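## Task

Relocate the green card into some other pocket of the card stand that is currently unoccupied. At the end, every other card in the stand must still sit in its original pocket, and the stand must be upright with all of its base resting on the table.

## Robot and tools

Robot: two arms, left_arm and right_arm, each with a four-fingered hand (index, middle, ring, thumb), 16 hinge motors per hand. right_arm has a right hand; left_arm has its mirror-image left hand. Arm bases in the scene frame: left_arm at (+0.009, +0.285, 0) m, right_arm at (-0.013, -0.352, 0) m, both nearly unrotated. A camera stand is fixed behind the arms.

Scene frame: origin at table-top height, midway between the nominal bases; +z up, +x forward over the table, +y toward left_arm. Arm names do not match the left/right sides of images.

Hand point axes (right hand): +z along straightened fingers toward the tips, +x across the palm away from the thumb, +y out of the palm face (palm surface at y = -0.062 m). On the left hand +x points toward the thumb instead. A rigid mast near the wrist on the palm side can collide with things. Fingertips carry rubber caps.

execute_actions(actions, cameras): actions is a list of actions; each action is a table of at most 15 rows, each row one 1/30 s control step, and a short table repeats its final row to fill 15 steps (0.5 s per action). Every row is a single list of 48 numbers, each in [-1, 1], covering both arms even if only one moves, in this order: left arm dx, dy, dz, rx, ry, rz; left hand 16 hinge goals; left current_limit; left speed; then the same 24 numbers for the right arm and hand.

dx..rz are an offset, not a pose: they give the target relative to that arm's Hand target as it was when the action began, along scene-frame axes, with rotation about the Hand target position. Each row in an action is measured from that same starting target, not from the prior row; a new action starts from the updated target, so repeating an offset keeps moving further. Scale: 1.0 equals 0.6 m for dx, dy, dz and 180 degrees for the rotation; rx, ry, rz form one rotation vector. Overlong translations are shortened along their direction. The controller limits commanded orientation to 40 degrees from the measured one, then solves IK, favouring position. The hand often stops short of the target; an all-zero action re-requests it, and any leftover gap should be sent as an extra offset. Very small moves may not start. The arm sags under load, so command higher when needed. To end a push, set the target back beyond where the hand point now is.

Hand numbers (absolute goals, not offsets), order per hand: index_abd, index_mcp, index_pip, index_dip, middle_abd, middle_mcp, middle_pip, middle_dip, ring_abd, ring_mcp, ring_pip, ring_dip, thumb_cmc, thumb_axl, thumb_mcp, thumb_ipl. Each maps linearly between its stops; brackets give degrees at +1 and -1 and the value that is straight: _abd (+60, -60; 0.00), sideways away from the thumb toward +1; _mcp (+128, -18; -0.75); _pip (+108, -29; -0.58); _dip (+117, -21; -0.70), all curling toward the palm toward +1; thumb_cmc (+120, -20; -0.71) brings the thumb in front of the palm; thumb_axl (+140, -27; -0.68) rolls it about its own line; thumb_mcp (+109, -69; -0.23) and thumb_ipl (+108, -77; -0.17) bend it. A zero is a real goal, so to leave a hand unchanged resend its hand_goal, hand_current_limit and hand_speed. current_limit maps -1..+1 to 0..550 mA (minimum 11 mA) for all motors of that hand; speed sets goal movement at (speed+1)/2 of 8.5 rad/s. Starting values: current_limit +0.4, speed -0.6; settings persist until changed. A finger grips only while its goal lies past the object surface.

cameras: list of names (cam_high, cam_low, cam_left_wrist, cam_right_wrist, all 672x504) or ["all"]; [] for none. Default: all when actions is empty, else none. An unknown name voids the call. An empty actions list just reports state and images.

zoom_image(camera, region): enlarges [x0, y0, x1, y1] pixels (origin top-left, at most 504 each way) of a camera's most recent image. read_manual(section) only returns licence texts. finished_scene(scene): pass the current scene number; it ends the scene irreversibly, and later calls in the same reply act in the next scene.

Results: end_effector_position (m) and end_effector_quat_wxyz in the scene frame, possibly a few cm off; Hand target = last commanded pose after clipping, the base for next offsets; joint velocities may read within noise; joint torques include gravity and offsets. Per hand: hand_goal, hand_measured, hand_current_ma (positive pushes toward -1), hand_state (moving, goal, blocked, overload), hand_current_limit, hand_speed.

Avoid: dropping the card or releasing moving objects, knocking over or sliding the stand, disturbing the other cards, anything leaving the table, hard impacts on fixed or heavy things, and arm-to-arm contact (including one hand squeezing the other's fingers). Motors drawing 495 mA or more for 5 s shut down for 10 s; joint motors reaching 100 °C make that arm fall (MOTOR HOT warns from 85 °C), so do not hold loads or strain at unreachable poses long. Objects may occasionally be nudged by outside pushes. The goal must hold after the robot lets go.

Each tool is called after "Call:" as name(argument=value, ...) on one line, values as JSON.

## Session

Call:
execute_actions(actions=[])

Scene clock: 0.00 s.
left_arm: end_effector_position=(+0.5867, +0.3075, +0.3037) hand_goal=(+0.000, -0.754, -0.576, -0.696, +0.000, -0.754, -0.576, -0.696, +0.000, -0.754, -0.576, -0.696, -0.714, -0.678, -0.226, -0.168) hand_measured=(+0.000, -0.754, -0.576, -0.696, +0.000, -0.754, -0.576, -0.696, +0.000, -0.754, -0.576, -0.696, -0.714, -0.678, -0.226, -0.168) hand_current_ma=(+0, +0, +0, +0, +0, +0, +0, +0, +0, +0, +0, +0, +0, +0, +0, +0) hand_state=(goal, overload, goal, goal, goal, goal, goal, goal, goal, goal, goal, goal, goal, goal, goal, goal) hand_current_limit=0.40 hand_speed=-0.60 end_effector_quat_wxyz=(+0.595, +0.210, +0.772, -0.076) | right_arm: end_effector_position=(+0.5277, -0.4229, +0.2334) hand_goal=(+0.000, -0.754, -0.576, -0.696, +0.000, -0.754, -0.576, -0.696, +0.000, -0.754, -0.576, -0.696, -0.714, -0.678, -0.226, -0.168) hand_measured=(+0.000, -0.754, -0.576, -0.696, +0.000, -0.754, -0.576, -0.696, +0.000, -0.754, -0.576, -0.696, -0.714, -0.678, -0.226, -0.168) hand_current_ma=(+0, +0, +0, +0, +0, +0, +0, +0, +0, +0, +0, +0, +0, +0, +0, +0) hand_state=(goal, goal, goal, goal, goal, goal, goal, goal, goal, goal, goal, goal, goal, goal, goal, goal) hand_current_limit=0.40 hand_speed=-0.60 end_effector_quat_wxyz=(+0.040, +0.765, +0.607, +0.211)
Joint positions: left_arm=[-0.019 1.238 0.903 0.028 0.389 -1.312] | right_arm=[-0.167 1.354 1.155 -1.015 -0.251 0.126]
Joint velocities: within noise
Joint torques (N m): no reading
Heat: left arm: hottest waist 32 °C; right arm: hottest shoulder 30 °C.
Hand target: left_arm +0.5924, +0.3076, +0.3168; +0.604, +0.211, +0.765, -0.074 | right_arm +0.5357, -0.4241, +0.2519; +0.053, +0.761, +0.606, +0.223

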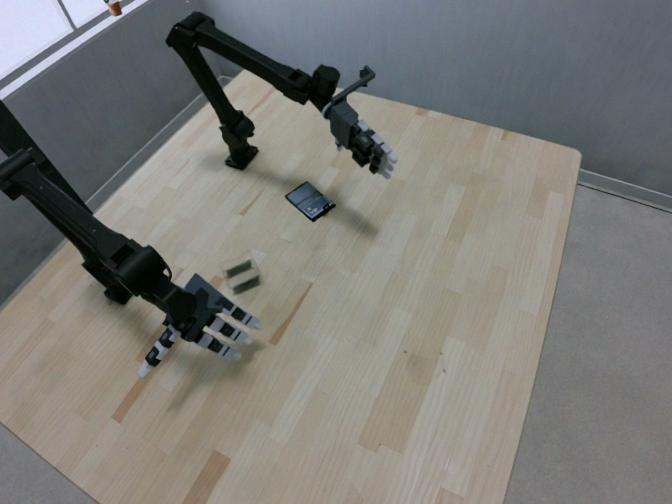

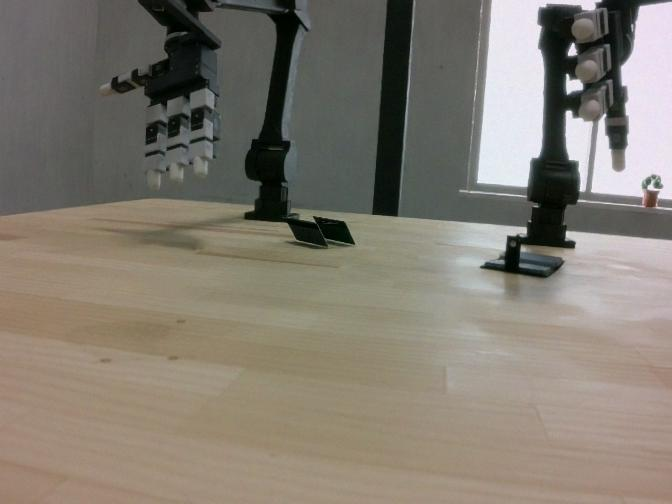

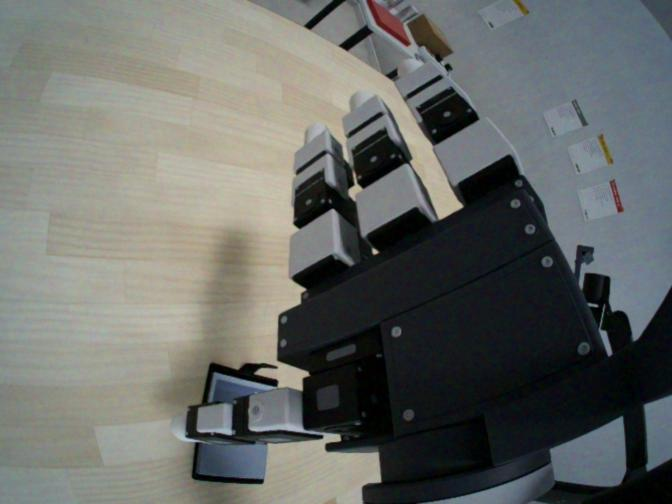

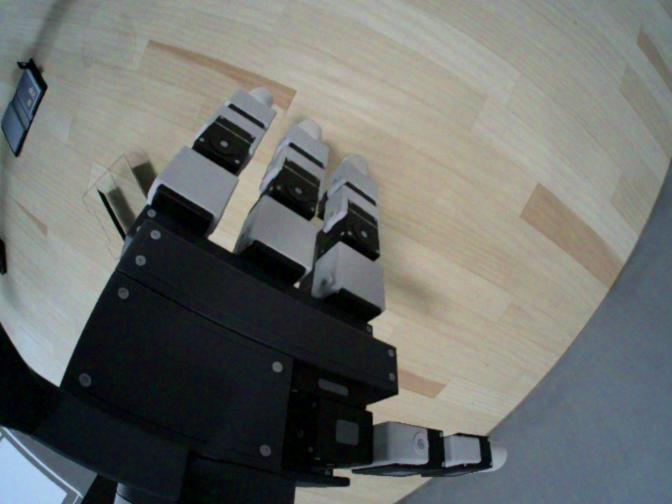

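Call:
zoom_image(camera="cam_high", region=[180, 160, 360, 300])

Call:
zoom_image(camera="cam_low", region=[240, 190, 600, 300])

Call:
zoom_image(camera="cam_right_wrist", region=[0, 40, 200, 280])

Call:
zoom_image(camera="cam_left_wrist", region=[160, 340, 340, 500])

Scaled by 2.800 from the camera's 672x504 image, which has a finer 960x720 frame.

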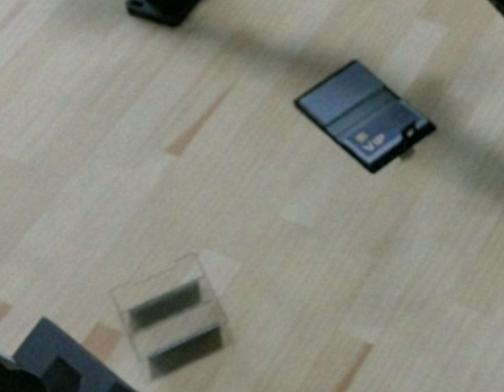

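Scaled by 1.400 from the camera's 672x504 image, which has a finer 960x720 frame.

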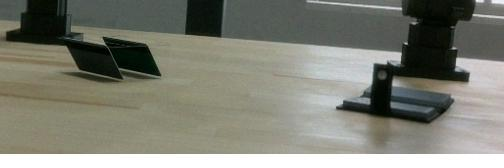

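Scaled by 2.100 from the camera's 672x504 image, which has a finer 960x720 frame.

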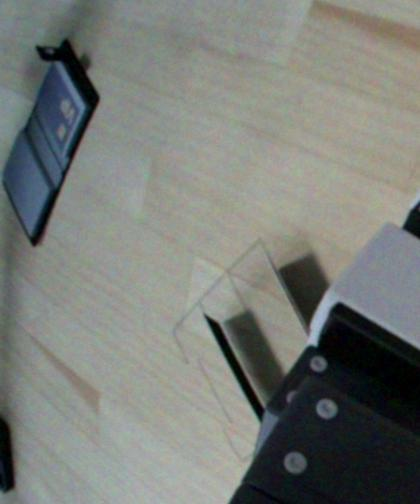

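Scaled by 2.800 from the camera's 672x504 image, which has a finer 960x720 frame.

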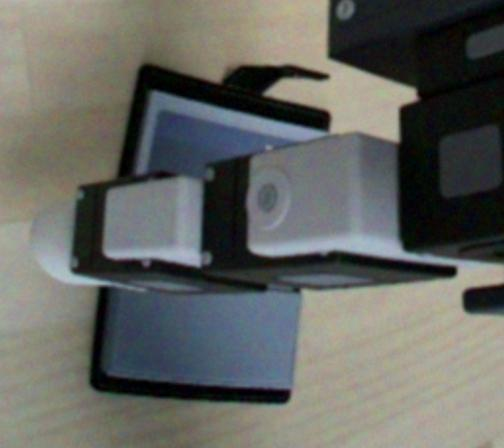

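Call:
execute_actions(actions=[[[0,0,0,0,0,0,0,-0.754,-0.576,-0.696,0,-0.754,-0.576,-0.696,0,-0.754,-0.576,-0.696,-0.714,-0.678,-0.226,-0.168,0.4,-0.6,0,0.05,0.1,0,0,0,0,-0.754,-0.576,-0.696,0,-0.754,-0.576,-0.696,0,-0.754,-0.576,-0.696,-0.714,-0.678,-0.226,-0.168,0.4,-0.6]],[[0,0,0,0,0,0,0,-0.754,-0.576,-0.696,0,-0.754,-0.576,-0.696,0,-0.754,-0.576,-0.696,-0.714,-0.678,-0.226,-0.168,0.4,-0.6,-0.03,0.12,0.05,0,0,0,0,-0.754,-0.576,-0.696,0,-0.754,-0.576,-0.696,0,-0.754,-0.576,-0.696,-0.714,-0.678,-0.226,-0.168,0.4,-0.6]],[[0,0,0,0,0,0,0,-0.754,-0.576,-0.696,0,-0.754,-0.576,-0.696,0,-0.754,-0.576,-0.696,-0.714,-0.678,-0.226,-0.168,0.4,-0.6,-0.03,0.12,0,0,0,0,0,-0.754,-0.576,-0.696,0,-0.754,-0.576,-0.696,0,-0.754,-0.576,-0.696,-0.714,-0.678,-0.226,-0.168,0.4,-0.6]],[[0,0,0,0,0,0,0,-0.754,-0.576,-0.696,0,-0.754,-0.576,-0.696,0,-0.754,-0.576,-0.696,-0.714,-0.678,-0.226,-0.168,0.4,-0.6,0,0.12,0,0,0,0,0,-0.754,-0.576,-0.696,0,-0.754,-0.576,-0.696,0,-0.754,-0.576,-0.696,-0.714,-0.678,-0.226,-0.168,0.4,-0.6]]], cameras=["all"])

Scene clock: 41.73 s.
left_arm: end_effector_position=(+0.5867, +0.3075, +0.3037) hand_goal=(+0.000, -0.754, -0.576, -0.696, +0.000, -0.754, -0.576, -0.696, +0.000, -0.754, -0.576, -0.696, -0.714, -0.678, -0.226, -0.168) hand_measured=(-0.002, -0.754, -0.576, -0.696, -0.002, -0.754, -0.576, -0.696, -0.002, -0.754, -0.576, -0.696, -0.714, -0.678, -0.226, -0.168) hand_current_ma=(-4, +0, -3, +0, -4, +4, -3, +0, -5, +4, -3, +0, -1, +3, +1, +2) hand_state=(goal, overload, goal, goal, goal, goal, goal, goal, goal, goal, goal, goal, goal, goal, goal, goal) hand_current_limit=0.40 hand_speed=-0.60 end_effector_quat_wxyz=(+0.595, +0.210, +0.772, -0.076) | right_arm: end_effector_position=(+0.4817, -0.1838, +0.3098) hand_goal=(+0.000, -0.754, -0.576, -0.696, +0.000, -0.754, -0.576, -0.696, +0.000, -0.754, -0.576, -0.696, -0.714, -0.678, -0.226, -0.168) hand_measured=(+0.000, -0.754, -0.576, -0.696, +0.000, -0.754, -0.576, -0.696, +0.000, -0.754, -0.576, -0.696, -0.714, -0.678, -0.224, -0.168) hand_current_ma=(+0, -1, -2, +0, +0, -2, -2, +0, +0, -2, -2, +0, -2, +2, +9, +1) hand_state=(goal, goal, goal, goal, goal, goal, goal, goal, goal, goal, goal, goal, goal, goal, goal, goal) hand_current_limit=0.40 hand_speed=-0.60 end_effector_quat_wxyz=(+0.045, +0.760, +0.619, +0.191)
Joint positions: left_arm=[-0.019 1.238 0.903 0.028 0.389 -1.312] | right_arm=[0.448 1.314 1.323 -1.184 0.005 0.668]
Joint torques (N m): left_arm=[-2.49 -9.58 12.81 2.03 0.13 -0.07] | right_arm=[-2.02 -9.11 16.94 1.87 0.36 0.15]
Heat: left arm: hottest elbow 35 °C; right arm: hottest elbow 34 °C.
Hand target: left_arm +0.5924, +0.3076, +0.3168; +0.604, +0.211, +0.765, -0.074 | right_arm +0.4997, -0.1781, +0.3421; +0.053, +0.761, +0.606, +0.224
Off the commanded pose: left_arm 0.014 m, 1 deg | right_arm 0.037 m, 4 deg.

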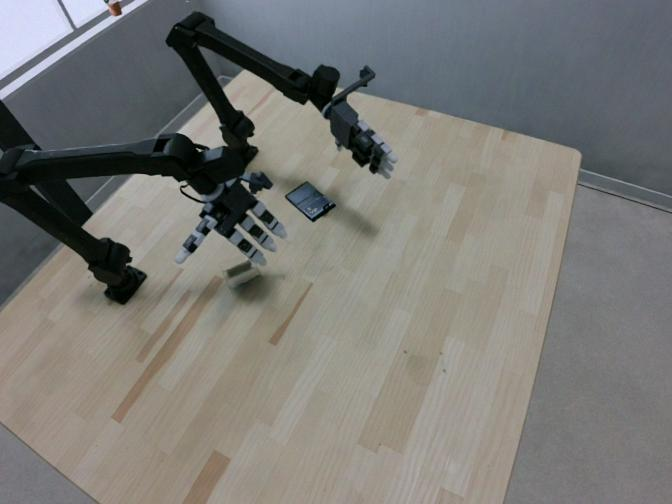

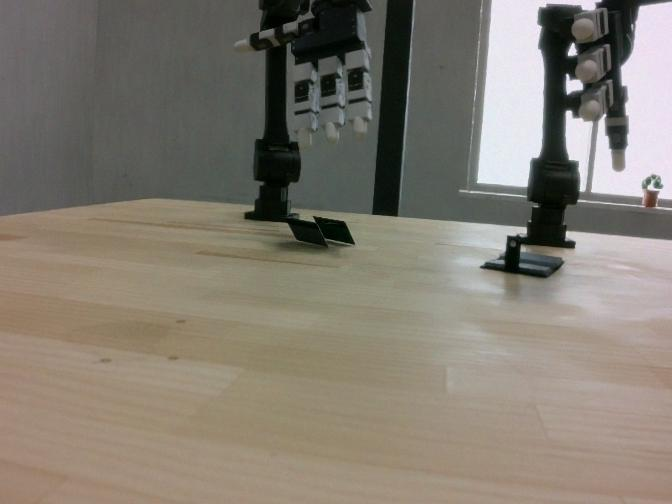

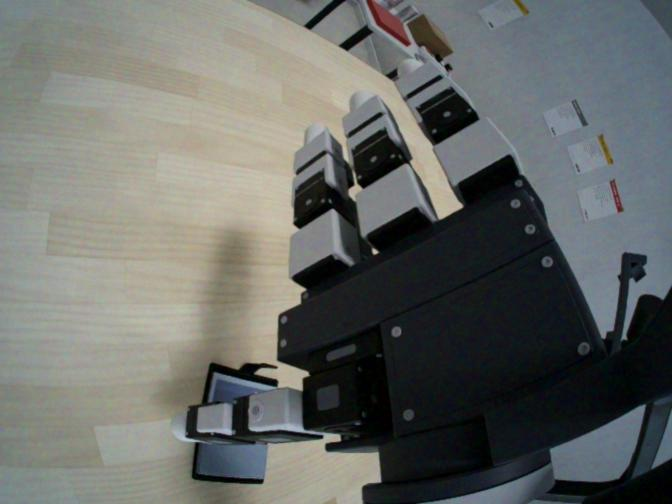

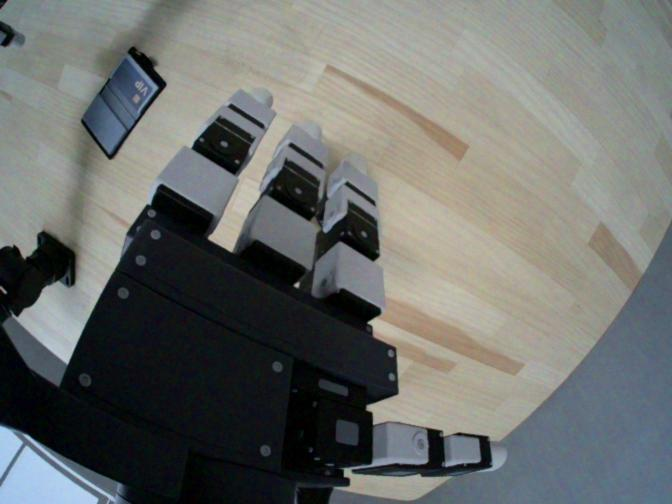

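Call:
execute_actions(actions=[[[0,0,0,0,0,0,0,-0.754,-0.576,-0.696,0,-0.754,-0.576,-0.696,0,-0.754,-0.576,-0.696,-0.714,-0.678,-0.226,-0.168,0.4,-0.6,-0.04,-0.12,0,0,0,0,0,-0.754,-0.576,-0.696,0,-0.754,-0.576,-0.696,0,-0.754,-0.576,-0.696,-0.714,-0.678,-0.226,-0.168,0.4,-0.6]],[[0,0,0,0,0,0,0,-0.754,-0.576,-0.696,0,-0.754,-0.576,-0.696,0,-0.754,-0.576,-0.696,-0.714,-0.678,-0.226,-0.168,0.4,-0.6,-0.04,-0.12,-0.05,0,0,0,0,-0.754,-0.576,-0.696,0,-0.754,-0.576,-0.696,0,-0.754,-0.576,-0.696,-0.714,-0.678,-0.226,-0.168,0.4,-0.6]],[[0,0,0,0,0,0,0,-0.754,-0.576,-0.696,0,-0.754,-0.576,-0.696,0,-0.754,-0.576,-0.696,-0.714,-0.678,-0.226,-0.168,0.4,-0.6,-0.04,-0.07,-0.1,0,0,0,0,-0.754,-0.576,-0.696,0,-0.754,-0.576,-0.696,0,-0.754,-0.576,-0.696,-0.714,-0.678,-0.226,-0.168,0.4,-0.6]]], cameras=["cam_high","cam_right_wrist"])

Call:
zoom_image(camera="cam_right_wrist", region=[60, 20, 280, 185])

Scene clock: 63.13 s.
left_arm: end_effector_position=(+0.5867, +0.3075, +0.3037) hand_goal=(+0.000, -0.754, -0.576, -0.696, +0.000, -0.754, -0.576, -0.696, +0.000, -0.754, -0.576, -0.696, -0.714, -0.678, -0.226, -0.168) hand_measured=(-0.002, -0.754, -0.576, -0.696, -0.002, -0.754, -0.576, -0.696, -0.002, -0.754, -0.576, -0.696, -0.714, -0.678, -0.226, -0.168) hand_current_ma=(-4, +0, -3, +0, -4, +4, -3, +0, -5, +4, -3, +0, -1, +3, +1, +2) hand_state=(goal, overload, goal, goal, goal, goal, goal, goal, goal, goal, goal, goal, goal, goal, goal, goal) hand_current_limit=0.40 hand_speed=-0.60 end_effector_quat_wxyz=(+0.595, +0.210, +0.772, -0.076) | right_arm: end_effector_position=(+0.4264, -0.3596, +0.2444) hand_goal=(+0.000, -0.754, -0.576, -0.696, +0.000, -0.754, -0.576, -0.696, +0.000, -0.754, -0.576, -0.696, -0.714, -0.678, -0.226, -0.168) hand_measured=(+0.000, -0.754, -0.576, -0.696, +0.000, -0.754, -0.576, -0.696, +0.000, -0.754, -0.576, -0.696, -0.716, -0.678, -0.224, -0.168) hand_current_ma=(+0, -2, -2, +0, +0, -2, -2, +0, +0, -2, -2, +0, -3, +2, +9, +1) hand_state=(goal, goal, goal, goal, goal, goal, goal, goal, goal, goal, goal, goal, goal, goal, goal, goal) hand_current_limit=0.40 hand_speed=-0.60 end_effector_quat_wxyz=(+0.042, +0.766, +0.605, +0.211)
Joint positions: left_arm=[-0.019 1.238 0.903 0.028 0.389 -1.312] | right_arm=[-0.006 1.051 0.936 -1.062 -0.187 0.283]
Joint torques (N m): left_arm=[-2.49 -9.58 12.81 2 0.13 -0.07] | right_arm=[-3.14 -7.47 10.15 1.95 -0.16 -0.16]
Heat: left arm: hottest elbow 36 °C; right arm: hottest elbow 38 °C.
Hand target: left_arm +0.5924, +0.3076, +0.3168; +0.604, +0.211, +0.765, -0.074 | right_arm +0.4279, -0.3641, +0.2519; +0.053, +0.761, +0.606, +0.223
Off the commanded pose: left_arm 0.014 m, 1 deg | right_arm 0.009 m, 2 deg.
Images, in order (width x height): cam_high 672x504, cam_right_wrist 672x504.

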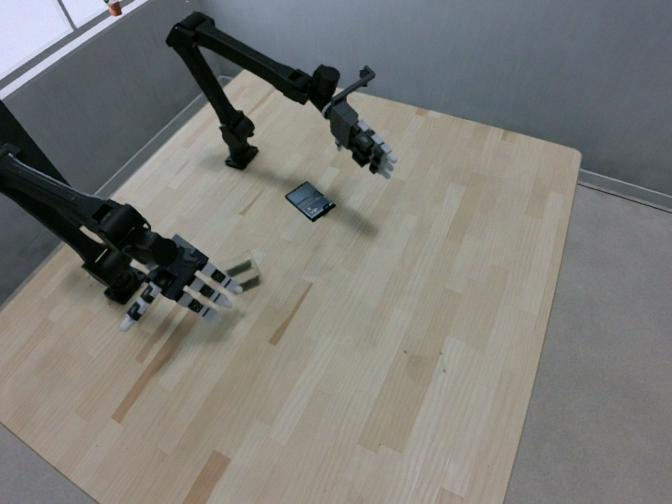

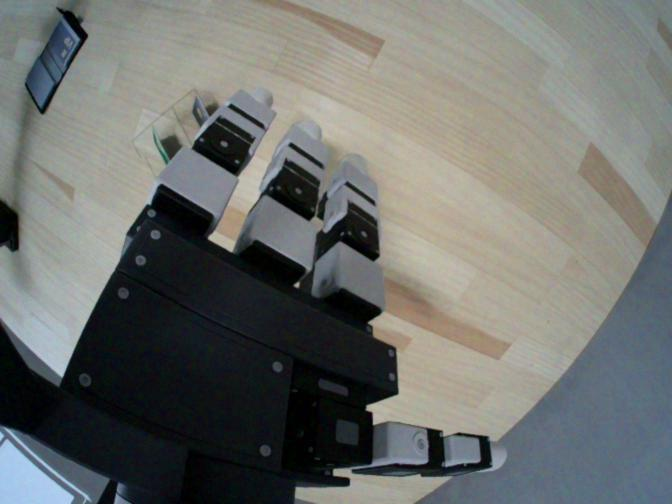

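Scaled by 2.291 from the camera's 672x504 image, which has a finer 960x720 frame.

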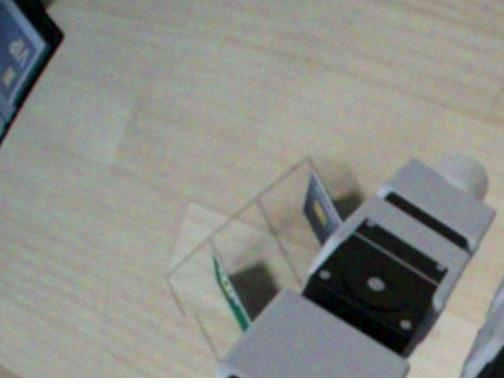

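Call:
execute_actions(actions=[[[0,0,0,0,0,0,0,-0.754,-0.576,-0.696,0,-0.754,-0.576,-0.696,0,-0.754,-0.576,-0.696,-0.714,-0.678,-0.226,-0.168,0.4,-0.6,0.04,-0.09,0,0,0,0,0,-0.754,-0.576,-0.696,0,-0.754,-0.576,-0.696,0,-0.754,-0.576,-0.696,-0.714,-0.678,-0.226,-0.168,0.4,-0.6]]], cameras=["cam_high","cam_right_wrist","cam_low"])

Call:
zoom_image(camera="cam_right_wrist", region=[20, 20, 220, 170])

Call:
zoom_image(camera="cam_high", region=[180, 220, 300, 310])

Call:
zoom_image(camera="cam_low", region=[260, 195, 380, 265])

Scene clock: 72.50 s.
left_arm: end_effector_position=(+0.5867, +0.3075, +0.3037) hand_goal=(+0.000, -0.754, -0.576, -0.696, +0.000, -0.754, -0.576, -0.696, +0.000, -0.754, -0.576, -0.696, -0.714, -0.678, -0.226, -0.168) hand_measured=(-0.002, -0.754, -0.576, -0.696, -0.002, -0.754, -0.576, -0.696, -0.002, -0.754, -0.576, -0.696, -0.714, -0.678, -0.226, -0.168) hand_current_ma=(-4, +0, -3, +0, -4, +4, -3, +0, -5, +4, -3, +0, -1, +3, +1, +2) hand_state=(goal, overload, goal, goal, goal, goal, goal, goal, goal, goal, goal, goal, goal, goal, goal, goal) hand_current_limit=0.40 hand_speed=-0.60 end_effector_quat_wxyz=(+0.595, +0.210, +0.772, -0.076) | right_arm: end_effector_position=(+0.4330, -0.4144, +0.2239) hand_goal=(+0.000, -0.754, -0.576, -0.696, +0.000, -0.754, -0.576, -0.696, +0.000, -0.754, -0.576, -0.696, -0.714, -0.678, -0.226, -0.168) hand_measured=(+0.000, -0.754, -0.576, -0.696, +0.000, -0.754, -0.576, -0.696, +0.000, -0.756, -0.576, -0.696, -0.716, -0.678, -0.224, -0.168) hand_current_ma=(+0, -2, -2, +0, +0, -3, -2, +0, +0, -3, -2, +0, -3, +2, +9, +1) hand_state=(goal, goal, goal, goal, goal, goal, goal, goal, goal, goal, goal, goal, goal, goal, goal, goal) hand_current_limit=0.40 hand_speed=-0.60 end_effector_quat_wxyz=(+0.033, +0.772, +0.601, +0.204)
Joint positions: left_arm=[-0.019 1.238 0.903 0.028 0.389 -1.312] | right_arm=[-0.181 1.111 0.936 -1.062 -0.254 0.126]
Joint torques (N m): left_arm=[-2.49 -9.58 12.79 2.02 0.13 -0.07] | right_arm=[-2.32 -5.89 15.34 1.62 -0.22 -0.2]
Heat: left arm: hottest elbow 37 °C; right arm: hottest elbow 37 °C.
Hand target: left_arm +0.5924, +0.3076, +0.3168; +0.604, +0.211, +0.765, -0.074 | right_arm +0.4518, -0.4181, +0.2520; +0.053, +0.761, +0.606, +0.223
Off the commanded pose: left_arm 0.014 m, 1 deg | right_arm 0.034 m, 3 deg.
Images, in order (width x height): cam_high 672x504, cam_low 672x504, cam_right_wrist 672x504.

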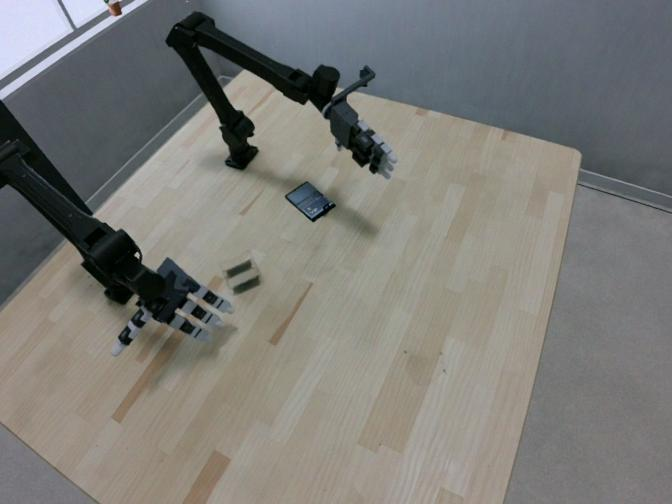

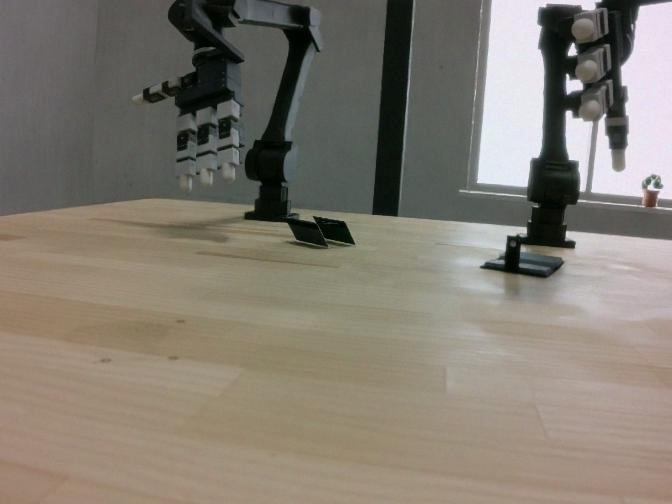

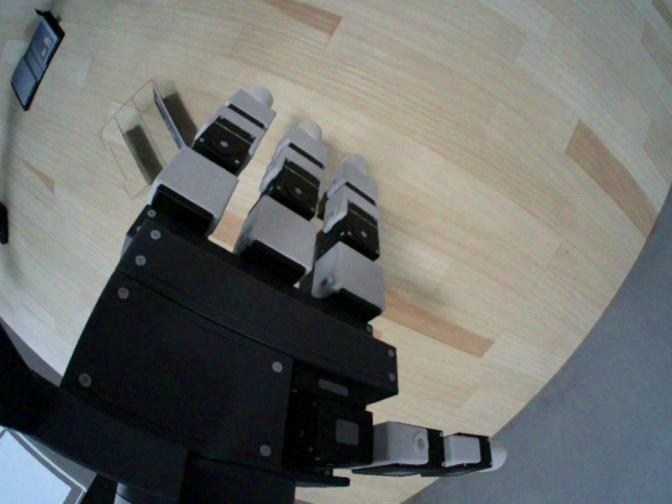

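Scaled by 2.520 from the camera's 672x504 image, which has a finer 960x720 frame.

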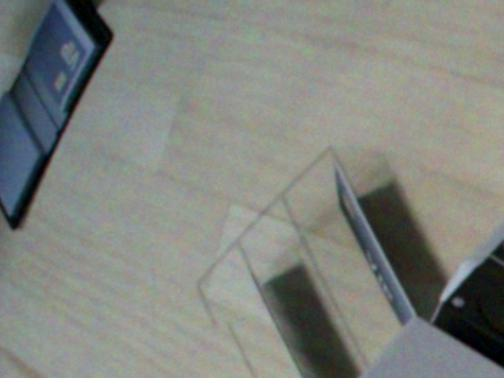

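Scaled by 4.200 from the camera's 672x504 image, which has a finer 960x720 frame.

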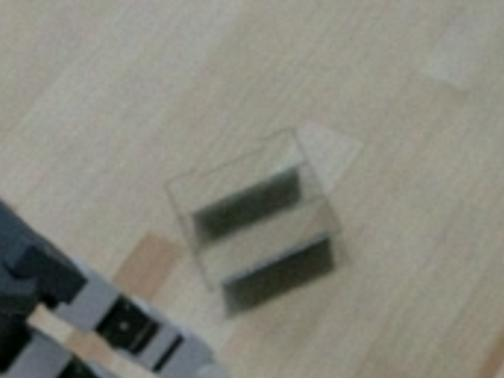

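Scaled by 4.200 from the camera's 672x504 image, which has a finer 960x720 frame.

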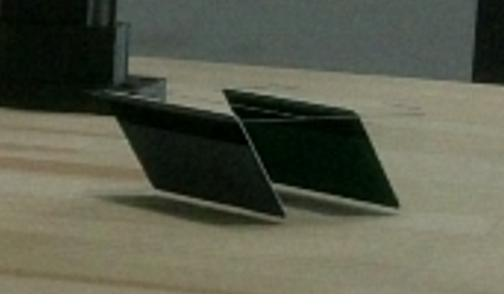

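Call:
execute_actions(actions=[[[0,0,0,0,0,0,0,-0.754,-0.576,-0.696,0,-0.754,-0.576,-0.696,0,-0.754,-0.576,-0.696,-0.714,-0.678,-0.226,-0.168,0.4,-0.6,0,0,0.06,0.0026,0.0468,0.1328,0,-0.754,-0.576,-0.696,0,-0.754,-0.576,-0.696,0,-0.754,-0.576,-0.696,-0.714,-0.678,-0.226,-0.168,0.4,-0.6]],[[0,0,0,0,0,0,0,-0.754,-0.576,-0.696,0,-0.754,-0.576,-0.696,0,-0.754,-0.576,-0.696,-0.714,-0.678,-0.226,-0.168,0.4,-0.6,0,0.1,0,0.0026,0.0468,0.1328,0,-0.754,-0.576,-0.696,0,-0.754,-0.576,-0.696,0,-0.754,-0.576,-0.696,-0.714,-0.678,-0.226,-0.168,0.4,-0.6]],[[0,0,0,0,0,0,0,-0.754,-0.576,-0.696,0,-0.754,-0.576,-0.696,0,-0.754,-0.576,-0.696,-0.714,-0.678,-0.226,-0.168,0.4,-0.6,0,0.1,0,0.0026,0.0468,0.1328,0,-0.754,-0.576,-0.696,0,-0.754,-0.576,-0.696,0,-0.754,-0.576,-0.696,-0.714,-0.678,-0.226,-0.168,0.4,-0.6]],[[0,0,0,0,0,0,0,-0.754,-0.576,-0.696,0,-0.754,-0.576,-0.696,0,-0.754,-0.576,-0.696,-0.714,-0.678,-0.226,-0.168,0.4,-0.6,0.015,0.1,0,0,0,0,0,-0.754,-0.576,-0.696,0,-0.754,-0.576,-0.696,0,-0.754,-0.576,-0.696,-0.714,-0.678,-0.226,-0.168,0.4,-0.6]]], cameras=["cam_high","cam_right_wrist","cam_low"])

Scene clock: 210.97 s.
left_arm: end_effector_position=(+0.5867, +0.3075, +0.3037) hand_goal=(+0.000, -0.754, -0.576, -0.696, +0.000, -0.754, -0.576, -0.696, +0.000, -0.754, -0.576, -0.696, -0.714, -0.678, -0.226, -0.168) hand_measured=(-0.002, -0.754, -0.576, -0.696, -0.002, -0.754, -0.576, -0.696, -0.002, -0.754, -0.576, -0.696, -0.714, -0.678, -0.226, -0.168) hand_current_ma=(-4, +0, -3, +0, -4, +4, -3, +0, -5, +4, -3, +0, -1, +3, +1, +2) hand_state=(goal, overload, goal, goal, goal, goal, goal, goal, goal, goal, goal, goal, goal, goal, goal, goal) hand_current_limit=0.40 hand_speed=-0.60 end_effector_quat_wxyz=(+0.595, +0.210, +0.772, -0.076) | right_arm: end_effector_position=(+0.4442, -0.2365, +0.2680) hand_goal=(+0.000, -0.754, -0.576, -0.696, +0.000, -0.754, -0.576, -0.696, +0.000, -0.754, -0.576, -0.696, -0.714, -0.678, -0.226, -0.168) hand_measured=(+0.000, -0.754, -0.576, -0.696, +0.000, -0.754, -0.576, -0.696, +0.000, -0.754, -0.576, -0.696, -0.716, -0.678, -0.224, -0.168) hand_current_ma=(+0, -1, -2, +0, +0, -1, -2, +0, +0, -1, -2, +0, -4, +2, +10, +1) hand_state=(goal, goal, goal, goal, goal, goal, goal, goal, goal, goal, goal, goal, goal, goal, goal, goal) hand_current_limit=0.40 hand_speed=-0.60 end_effector_quat_wxyz=(-0.115, +0.307, +0.938, +0.113)
Joint positions: left_arm=[-0.019 1.238 0.903 0.028 0.389 -1.312] | right_arm=[0.013 1.447 1.409 -1.677 -0.291 -0.929]
Joint torques (N m): left_arm=[-2.49 -9.64 12.81 2.02 0.13 -0.07] | right_arm=[-2.08 -9.76 15.09 -0.02 -0.37 0.19]
Heat: left arm: hottest elbow 40 °C; right arm: hottest elbow 42 °C.
Hand target: left_arm +0.5924, +0.3076, +0.3168; +0.604, +0.211, +0.765, -0.074 | right_arm +0.4608, -0.2381, +0.2880; -0.221, +0.294, +0.928, +0.058
Off the commanded pose: left_arm 0.014 m, 1 deg | right_arm 0.026 m, 14 deg.
joint sent to its limit (right arm) — joint 4 (wrist pitch), lower limit. The joint targets are off in orientation, not in position.
Images, in order (width x height): cam_high 672x504, cam_low 672x504, cam_right_wrist 672x504.

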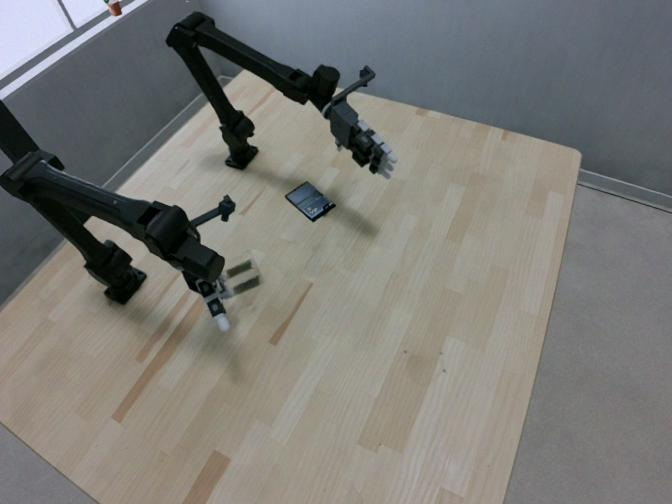

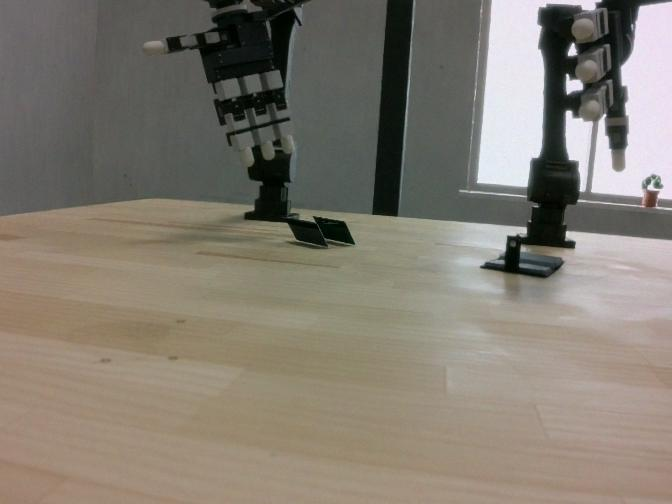

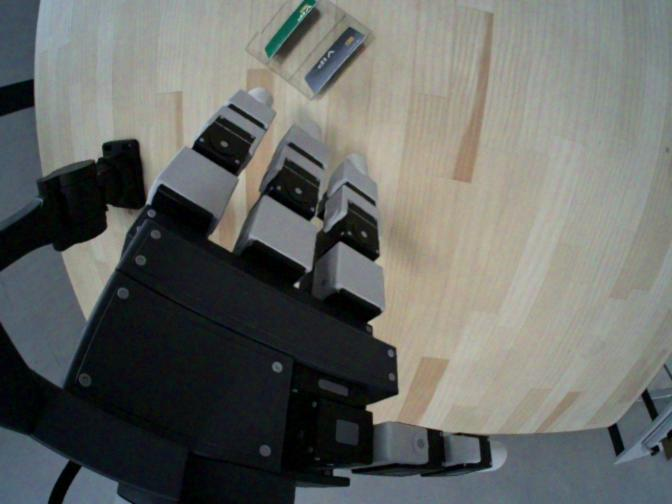

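Call:
zoom_image(camera="cam_right_wrist", region=[220, 0, 400, 135])

Scaled by 2.800 from the camera's 672x504 image, which has a finer 960x720 frame.

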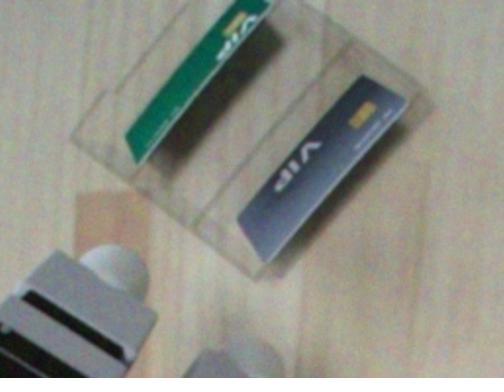

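Call:
zoom_image(camera="cam_low", region=[276, 208, 366, 256])

Call:
zoom_image(camera="cam_right_wrist", region=[240, 0, 380, 105])

Scaled by 5.600 from the camera's 672x504 image, which has a finer 960x720 frame.

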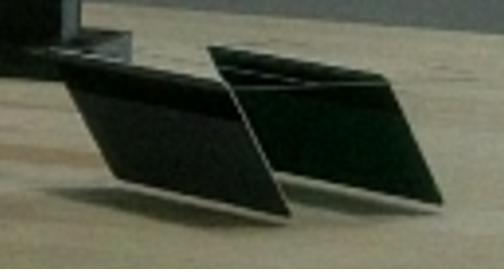

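Scaled by 3.600 from the camera's 672x504 image, which has a finer 960x720 frame.

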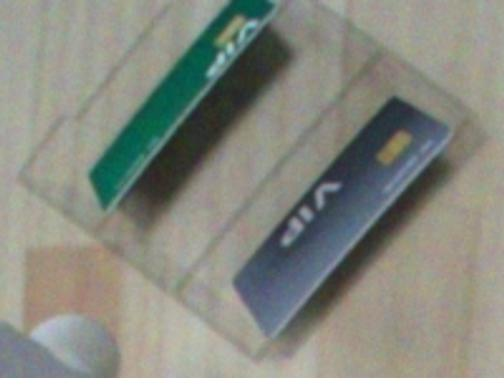

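Call:
execute_actions(actions=[[[0,0,0,0,0,0,0,-0.754,-0.576,-0.696,0,-0.754,-0.576,-0.696,0,-0.754,-0.576,-0.696,-0.714,-0.678,-0.226,-0.168,0.4,-0.6,-0.02,0.08,0,0,0,-0.017,0,-0.754,-0.576,-0.696,0,-0.754,-0.576,-0.696,0,-0.754,-0.576,-0.696,-0.714,-0.678,-0.226,-0.168,0.4,-0.6]],[[0,0,0,0,0,0,0,-0.754,-0.576,-0.696,0,-0.754,-0.576,-0.696,0,-0.754,-0.576,-0.696,-0.714,-0.678,-0.226,-0.168,0.4,-0.6,-0.02,0.08,-0.06,0,0,0,0,-0.754,-0.576,-0.696,0,-0.754,-0.576,-0.696,0,-0.754,-0.576,-0.696,-0.714,-0.678,-0.226,-0.168,0.4,-0.6]],[[0,0,0,0,0,0,0,-0.754,-0.576,-0.696,0,-0.754,-0.576,-0.696,0,-0.754,-0.576,-0.696,-0.714,-0.678,-0.226,-0.168,0.4,-0.6,0,0,0,0,0,0,0,-0.754,-0.576,-0.696,0,-0.754,-0.576,-0.696,0,-0.754,-0.576,-0.696,-0.714,-0.678,-0.226,-0.168,0.4,-0.6]]], cameras=["cam_high","cam_right_wrist","cam_low"])

Call:
zoom_image(camera="cam_right_wrist", region=[180, 0, 400, 165])

Call:
zoom_image(camera="cam_low", region=[240, 130, 400, 260])

Call:
zoom_image(camera="cam_high", region=[190, 200, 310, 320])

Scene clock: 299.27 s.
left_arm: end_effector_position=(+0.5867, +0.3075, +0.3037) hand_goal=(+0.000, -0.754, -0.576, -0.696, +0.000, -0.754, -0.576, -0.696, +0.000, -0.754, -0.576, -0.696, -0.714, -0.678, -0.226, -0.168) hand_measured=(-0.002, -0.754, -0.576, -0.696, -0.002, -0.754, -0.576, -0.696, -0.002, -0.754, -0.576, -0.696, -0.714, -0.678, -0.226, -0.168) hand_current_ma=(-4, +0, -3, +0, -4, +4, -3, +0, -5, +4, -3, +0, -1, +3, +1, +2) hand_state=(goal, overload, goal, goal, goal, goal, goal, goal, goal, goal, goal, goal, goal, goal, goal, goal) hand_current_limit=0.40 hand_speed=-0.60 end_effector_quat_wxyz=(+0.595, +0.210, +0.772, -0.076) | right_arm: end_effector_position=(+0.4281, -0.1436, +0.2401) hand_goal=(+0.000, -0.754, -0.576, -0.696, +0.000, -0.754, -0.576, -0.696, +0.000, -0.754, -0.576, -0.696, -0.714, -0.678, -0.226, -0.168) hand_measured=(+0.000, -0.754, -0.576, -0.696, +0.000, -0.754, -0.576, -0.696, +0.000, -0.754, -0.576, -0.696, -0.716, -0.678, -0.224, -0.168) hand_current_ma=(+0, +0, -2, +0, +0, +0, -2, +0, +0, +0, -2, +0, -3, +2, +10, +1) hand_state=(goal, goal, goal, goal, goal, goal, goal, goal, goal, goal, goal, goal, goal, goal, goal, goal) hand_current_limit=0.40 hand_speed=-0.60 end_effector_quat_wxyz=(-0.179, +0.323, +0.925, +0.094)
Joint positions: left_arm=[-0.019 1.238 0.903 0.028 0.389 -1.312] | right_arm=[0.23 1.506 1.409 -1.678 -0.354 -0.688]
Joint torques (N m): left_arm=[-2.55 -9.58 12.79 2.02 0.13 -0.07] | right_arm=[-1.9 -11.22 12.56 -0.12 -0.42 0.18]
Heat: left arm: hottest elbow 41 °C; right arm: hottest elbow 43 °C.
Hand target: left_arm +0.5924, +0.3076, +0.3168; +0.604, +0.211, +0.765, -0.074 | right_arm +0.4369, -0.1422, +0.2518; -0.219, +0.319, +0.920, +0.064
Off the commanded pose: left_arm 0.014 m, 1 deg | right_arm 0.015 m, 6 deg.
joint sent to its limit (right arm) — joint 4 (wrist pitch), lower limit. The joint targets are off in orientation, not in position.
Images, in order (width x height): cam_high 672x504, cam_low 672x504, cam_right_wrist 672x504.

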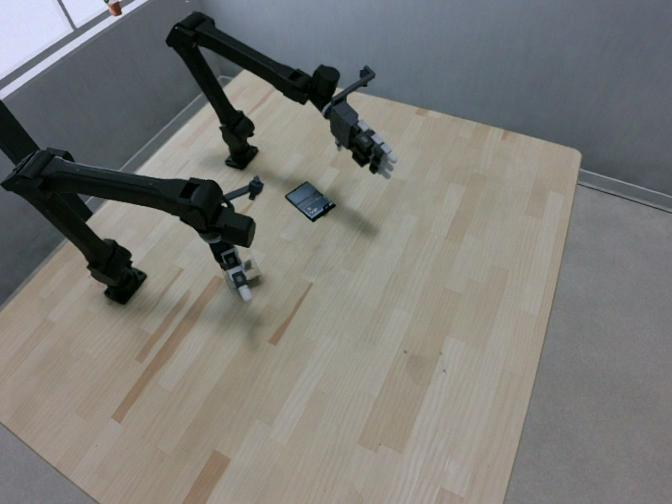

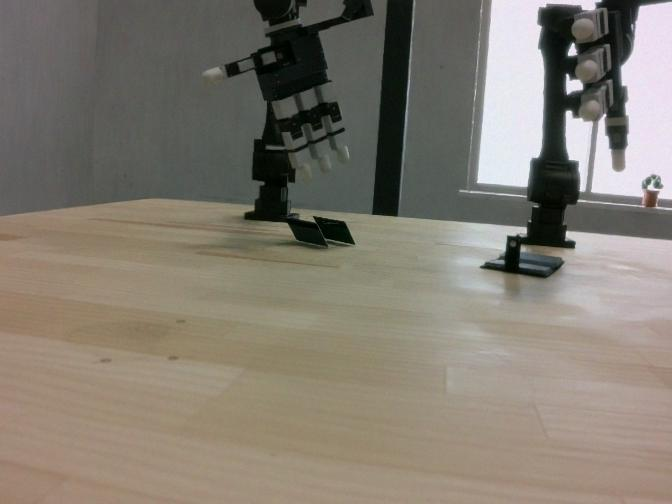

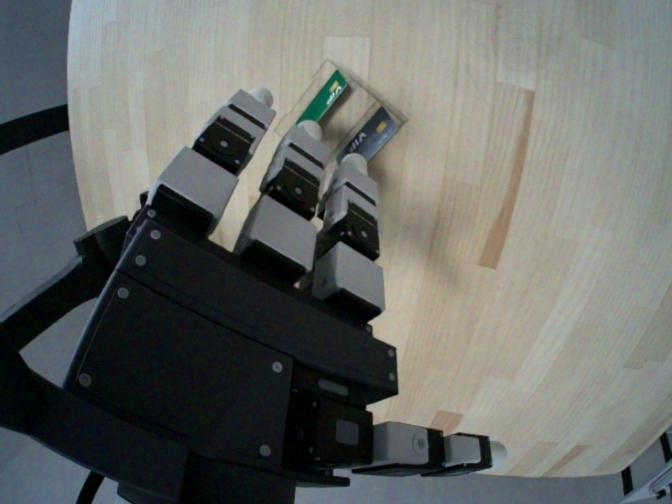

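Scaled by 2.291 from the camera's 672x504 image, which has a finer 960x720 frame.

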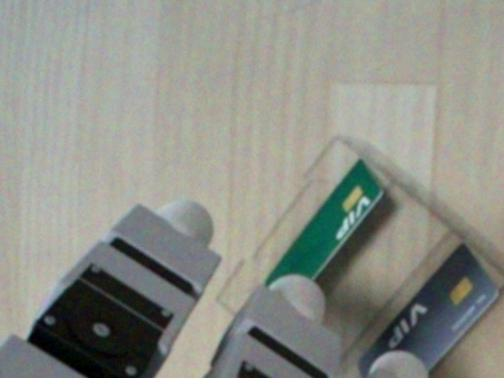

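Scaled by 3.150 from the camera's 672x504 image, which has a finer 960x720 frame.

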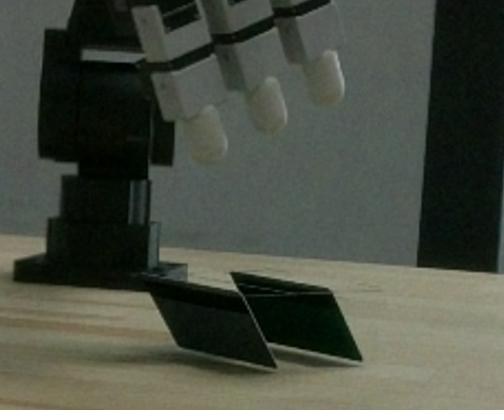

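Scaled by 4.200 from the camera's 672x504 image, which has a finer 960x720 frame.

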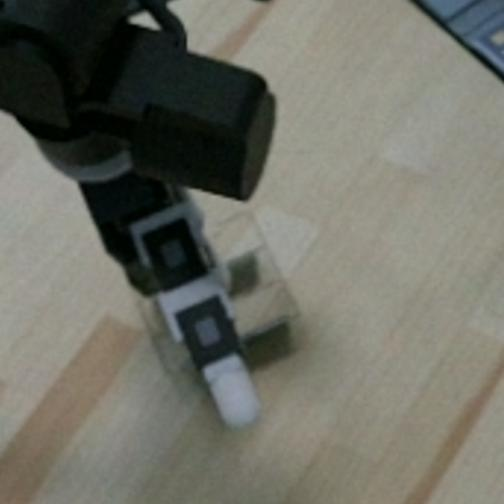

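Call:
execute_actions(actions=[[[0,0,0,0,0,0,0,-0.754,-0.576,-0.696,0,-0.754,-0.576,-0.696,0,-0.754,-0.576,-0.696,-0.714,-0.678,-0.226,-0.168,0.4,-0.6,-0.018,0.0175,-0.04,0,0,0,-0.1,-0.754,-0.576,-0.696,0.1,-0.754,-0.576,-0.696,0.15,-0.754,-0.576,-0.696,-0.714,-0.678,-0.226,-0.168,0.4,-0.6]],[[0,0,0,0,0,0,0,-0.754,-0.576,-0.696,0,-0.754,-0.576,-0.696,0,-0.754,-0.576,-0.696,-0.714,-0.678,-0.226,-0.168,0.4,-0.6,0,0,-0.054,0,0,0,-0.1,-0.754,-0.576,-0.696,0.1,-0.754,-0.576,-0.696,0.15,-0.754,-0.576,-0.696,-0.714,-0.678,-0.226,-0.168,0.4,-0.6]]], cameras=["cam_high","cam_right_wrist","cam_low"])

Call:
zoom_image(camera="cam_right_wrist", region=[220, 40, 440, 205])

Call:
zoom_image(camera="cam_low", region=[260, 150, 380, 260])

Call:
zoom_image(camera="cam_high", region=[200, 220, 290, 310])

Scene clock: 330.27 s.
left_arm: end_effector_position=(+0.5867, +0.3075, +0.3037) hand_goal=(+0.000, -0.754, -0.576, -0.696, +0.000, -0.754, -0.576, -0.696, +0.000, -0.754, -0.576, -0.696, -0.714, -0.678, -0.226, -0.168) hand_measured=(-0.002, -0.754, -0.576, -0.696, -0.002, -0.754, -0.576, -0.696, -0.002, -0.754, -0.576, -0.696, -0.714, -0.678, -0.226, -0.168) hand_current_ma=(-4, +0, -3, +0, -4, +4, -3, +0, -5, +4, -3, +0, -1, +3, +1, +2) hand_state=(goal, overload, goal, goal, goal, goal, goal, goal, goal, goal, goal, goal, goal, goal, goal, goal) hand_current_limit=0.40 hand_speed=-0.60 end_effector_quat_wxyz=(+0.595, +0.210, +0.772, -0.076) | right_arm: end_effector_position=(+0.4294, -0.1364, +0.1999) hand_goal=(-0.100, -0.754, -0.576, -0.696, +0.100, -0.754, -0.576, -0.696, +0.150, -0.754, -0.576, -0.696, -0.714, -0.678, -0.226, -0.168) hand_measured=(-0.098, -0.754, -0.576, -0.696, +0.092, -0.754, -0.576, -0.696, +0.142, -0.754, -0.576, -0.696, -0.716, -0.678, -0.224, -0.168) hand_current_ma=(+3, +0, -2, +0, -24, +0, -2, +0, -21, +0, -2, +0, -3, +2, +10, +1) hand_state=(goal, goal, goal, goal, goal, goal, goal, goal, goal, goal, goal, goal, goal, goal, goal, goal) hand_current_limit=0.40 hand_speed=-0.60 end_effector_quat_wxyz=(-0.215, +0.325, +0.918, +0.068)
Joint positions: left_arm=[-0.019 1.238 0.903 0.028 0.389 -1.312] | right_arm=[0.245 1.585 1.399 -1.678 -0.355 -0.681]
Joint torques (N m): left_arm=[-2.49 -9.58 12.81 2 0.13 -0.07] | right_arm=[-0.67 -13.22 8.72 0.03 -0.16 -0.05]
Heat: left arm: hottest elbow 41 °C; right arm: hottest elbow 42 °C.
Hand target: left_arm +0.5924, +0.3076, +0.3168; +0.604, +0.211, +0.765, -0.074 | right_arm +0.4260, -0.1316, +0.1955; -0.219, +0.319, +0.920, +0.064
Off the commanded pose: left_arm 0.014 m, 1 deg | right_arm 0.007 m, 1 deg.
Images, in order (width x height): cam_high 672x504, cam_low 672x504, cam_right_wrist 672x504.

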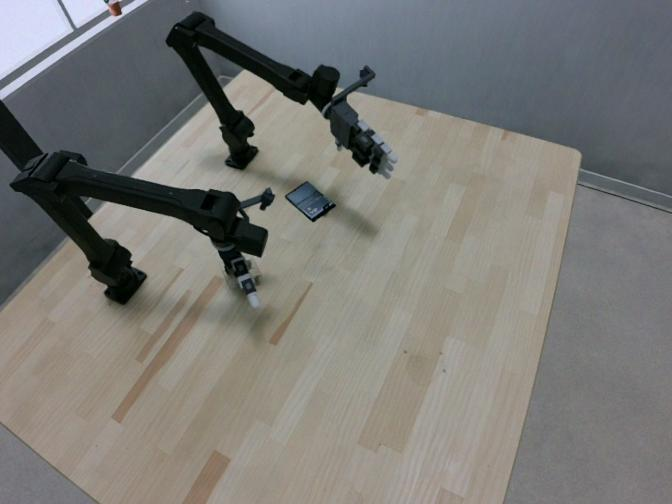

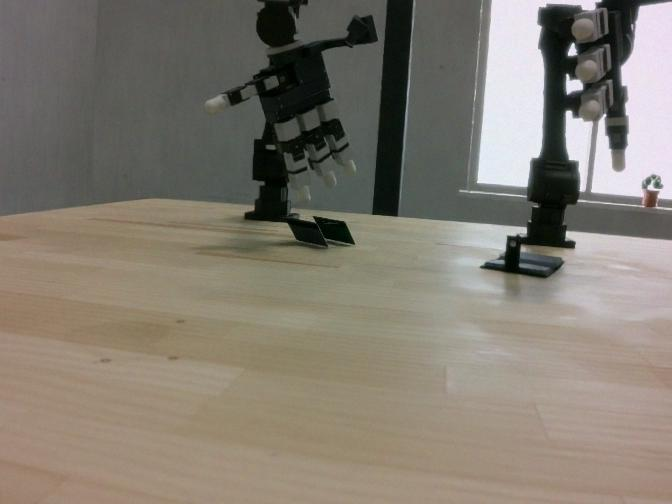

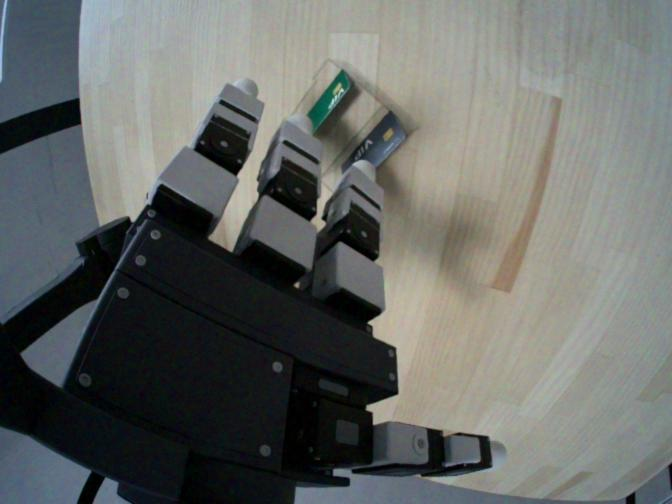

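Scaled by 2.291 from the camera's 672x504 image, which has a finer 960x720 frame.

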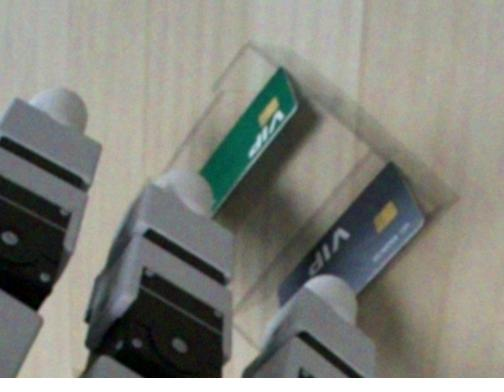

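Scaled by 4.200 from the camera's 672x504 image, which has a finer 960x720 frame.

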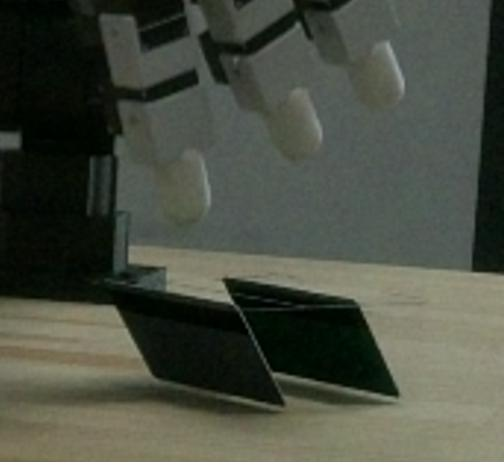

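Scaled by 5.600 from the camera's 672x504 image, which has a finer 960x720 frame.

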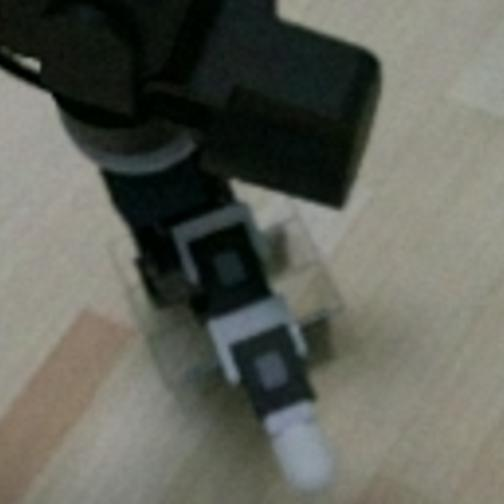

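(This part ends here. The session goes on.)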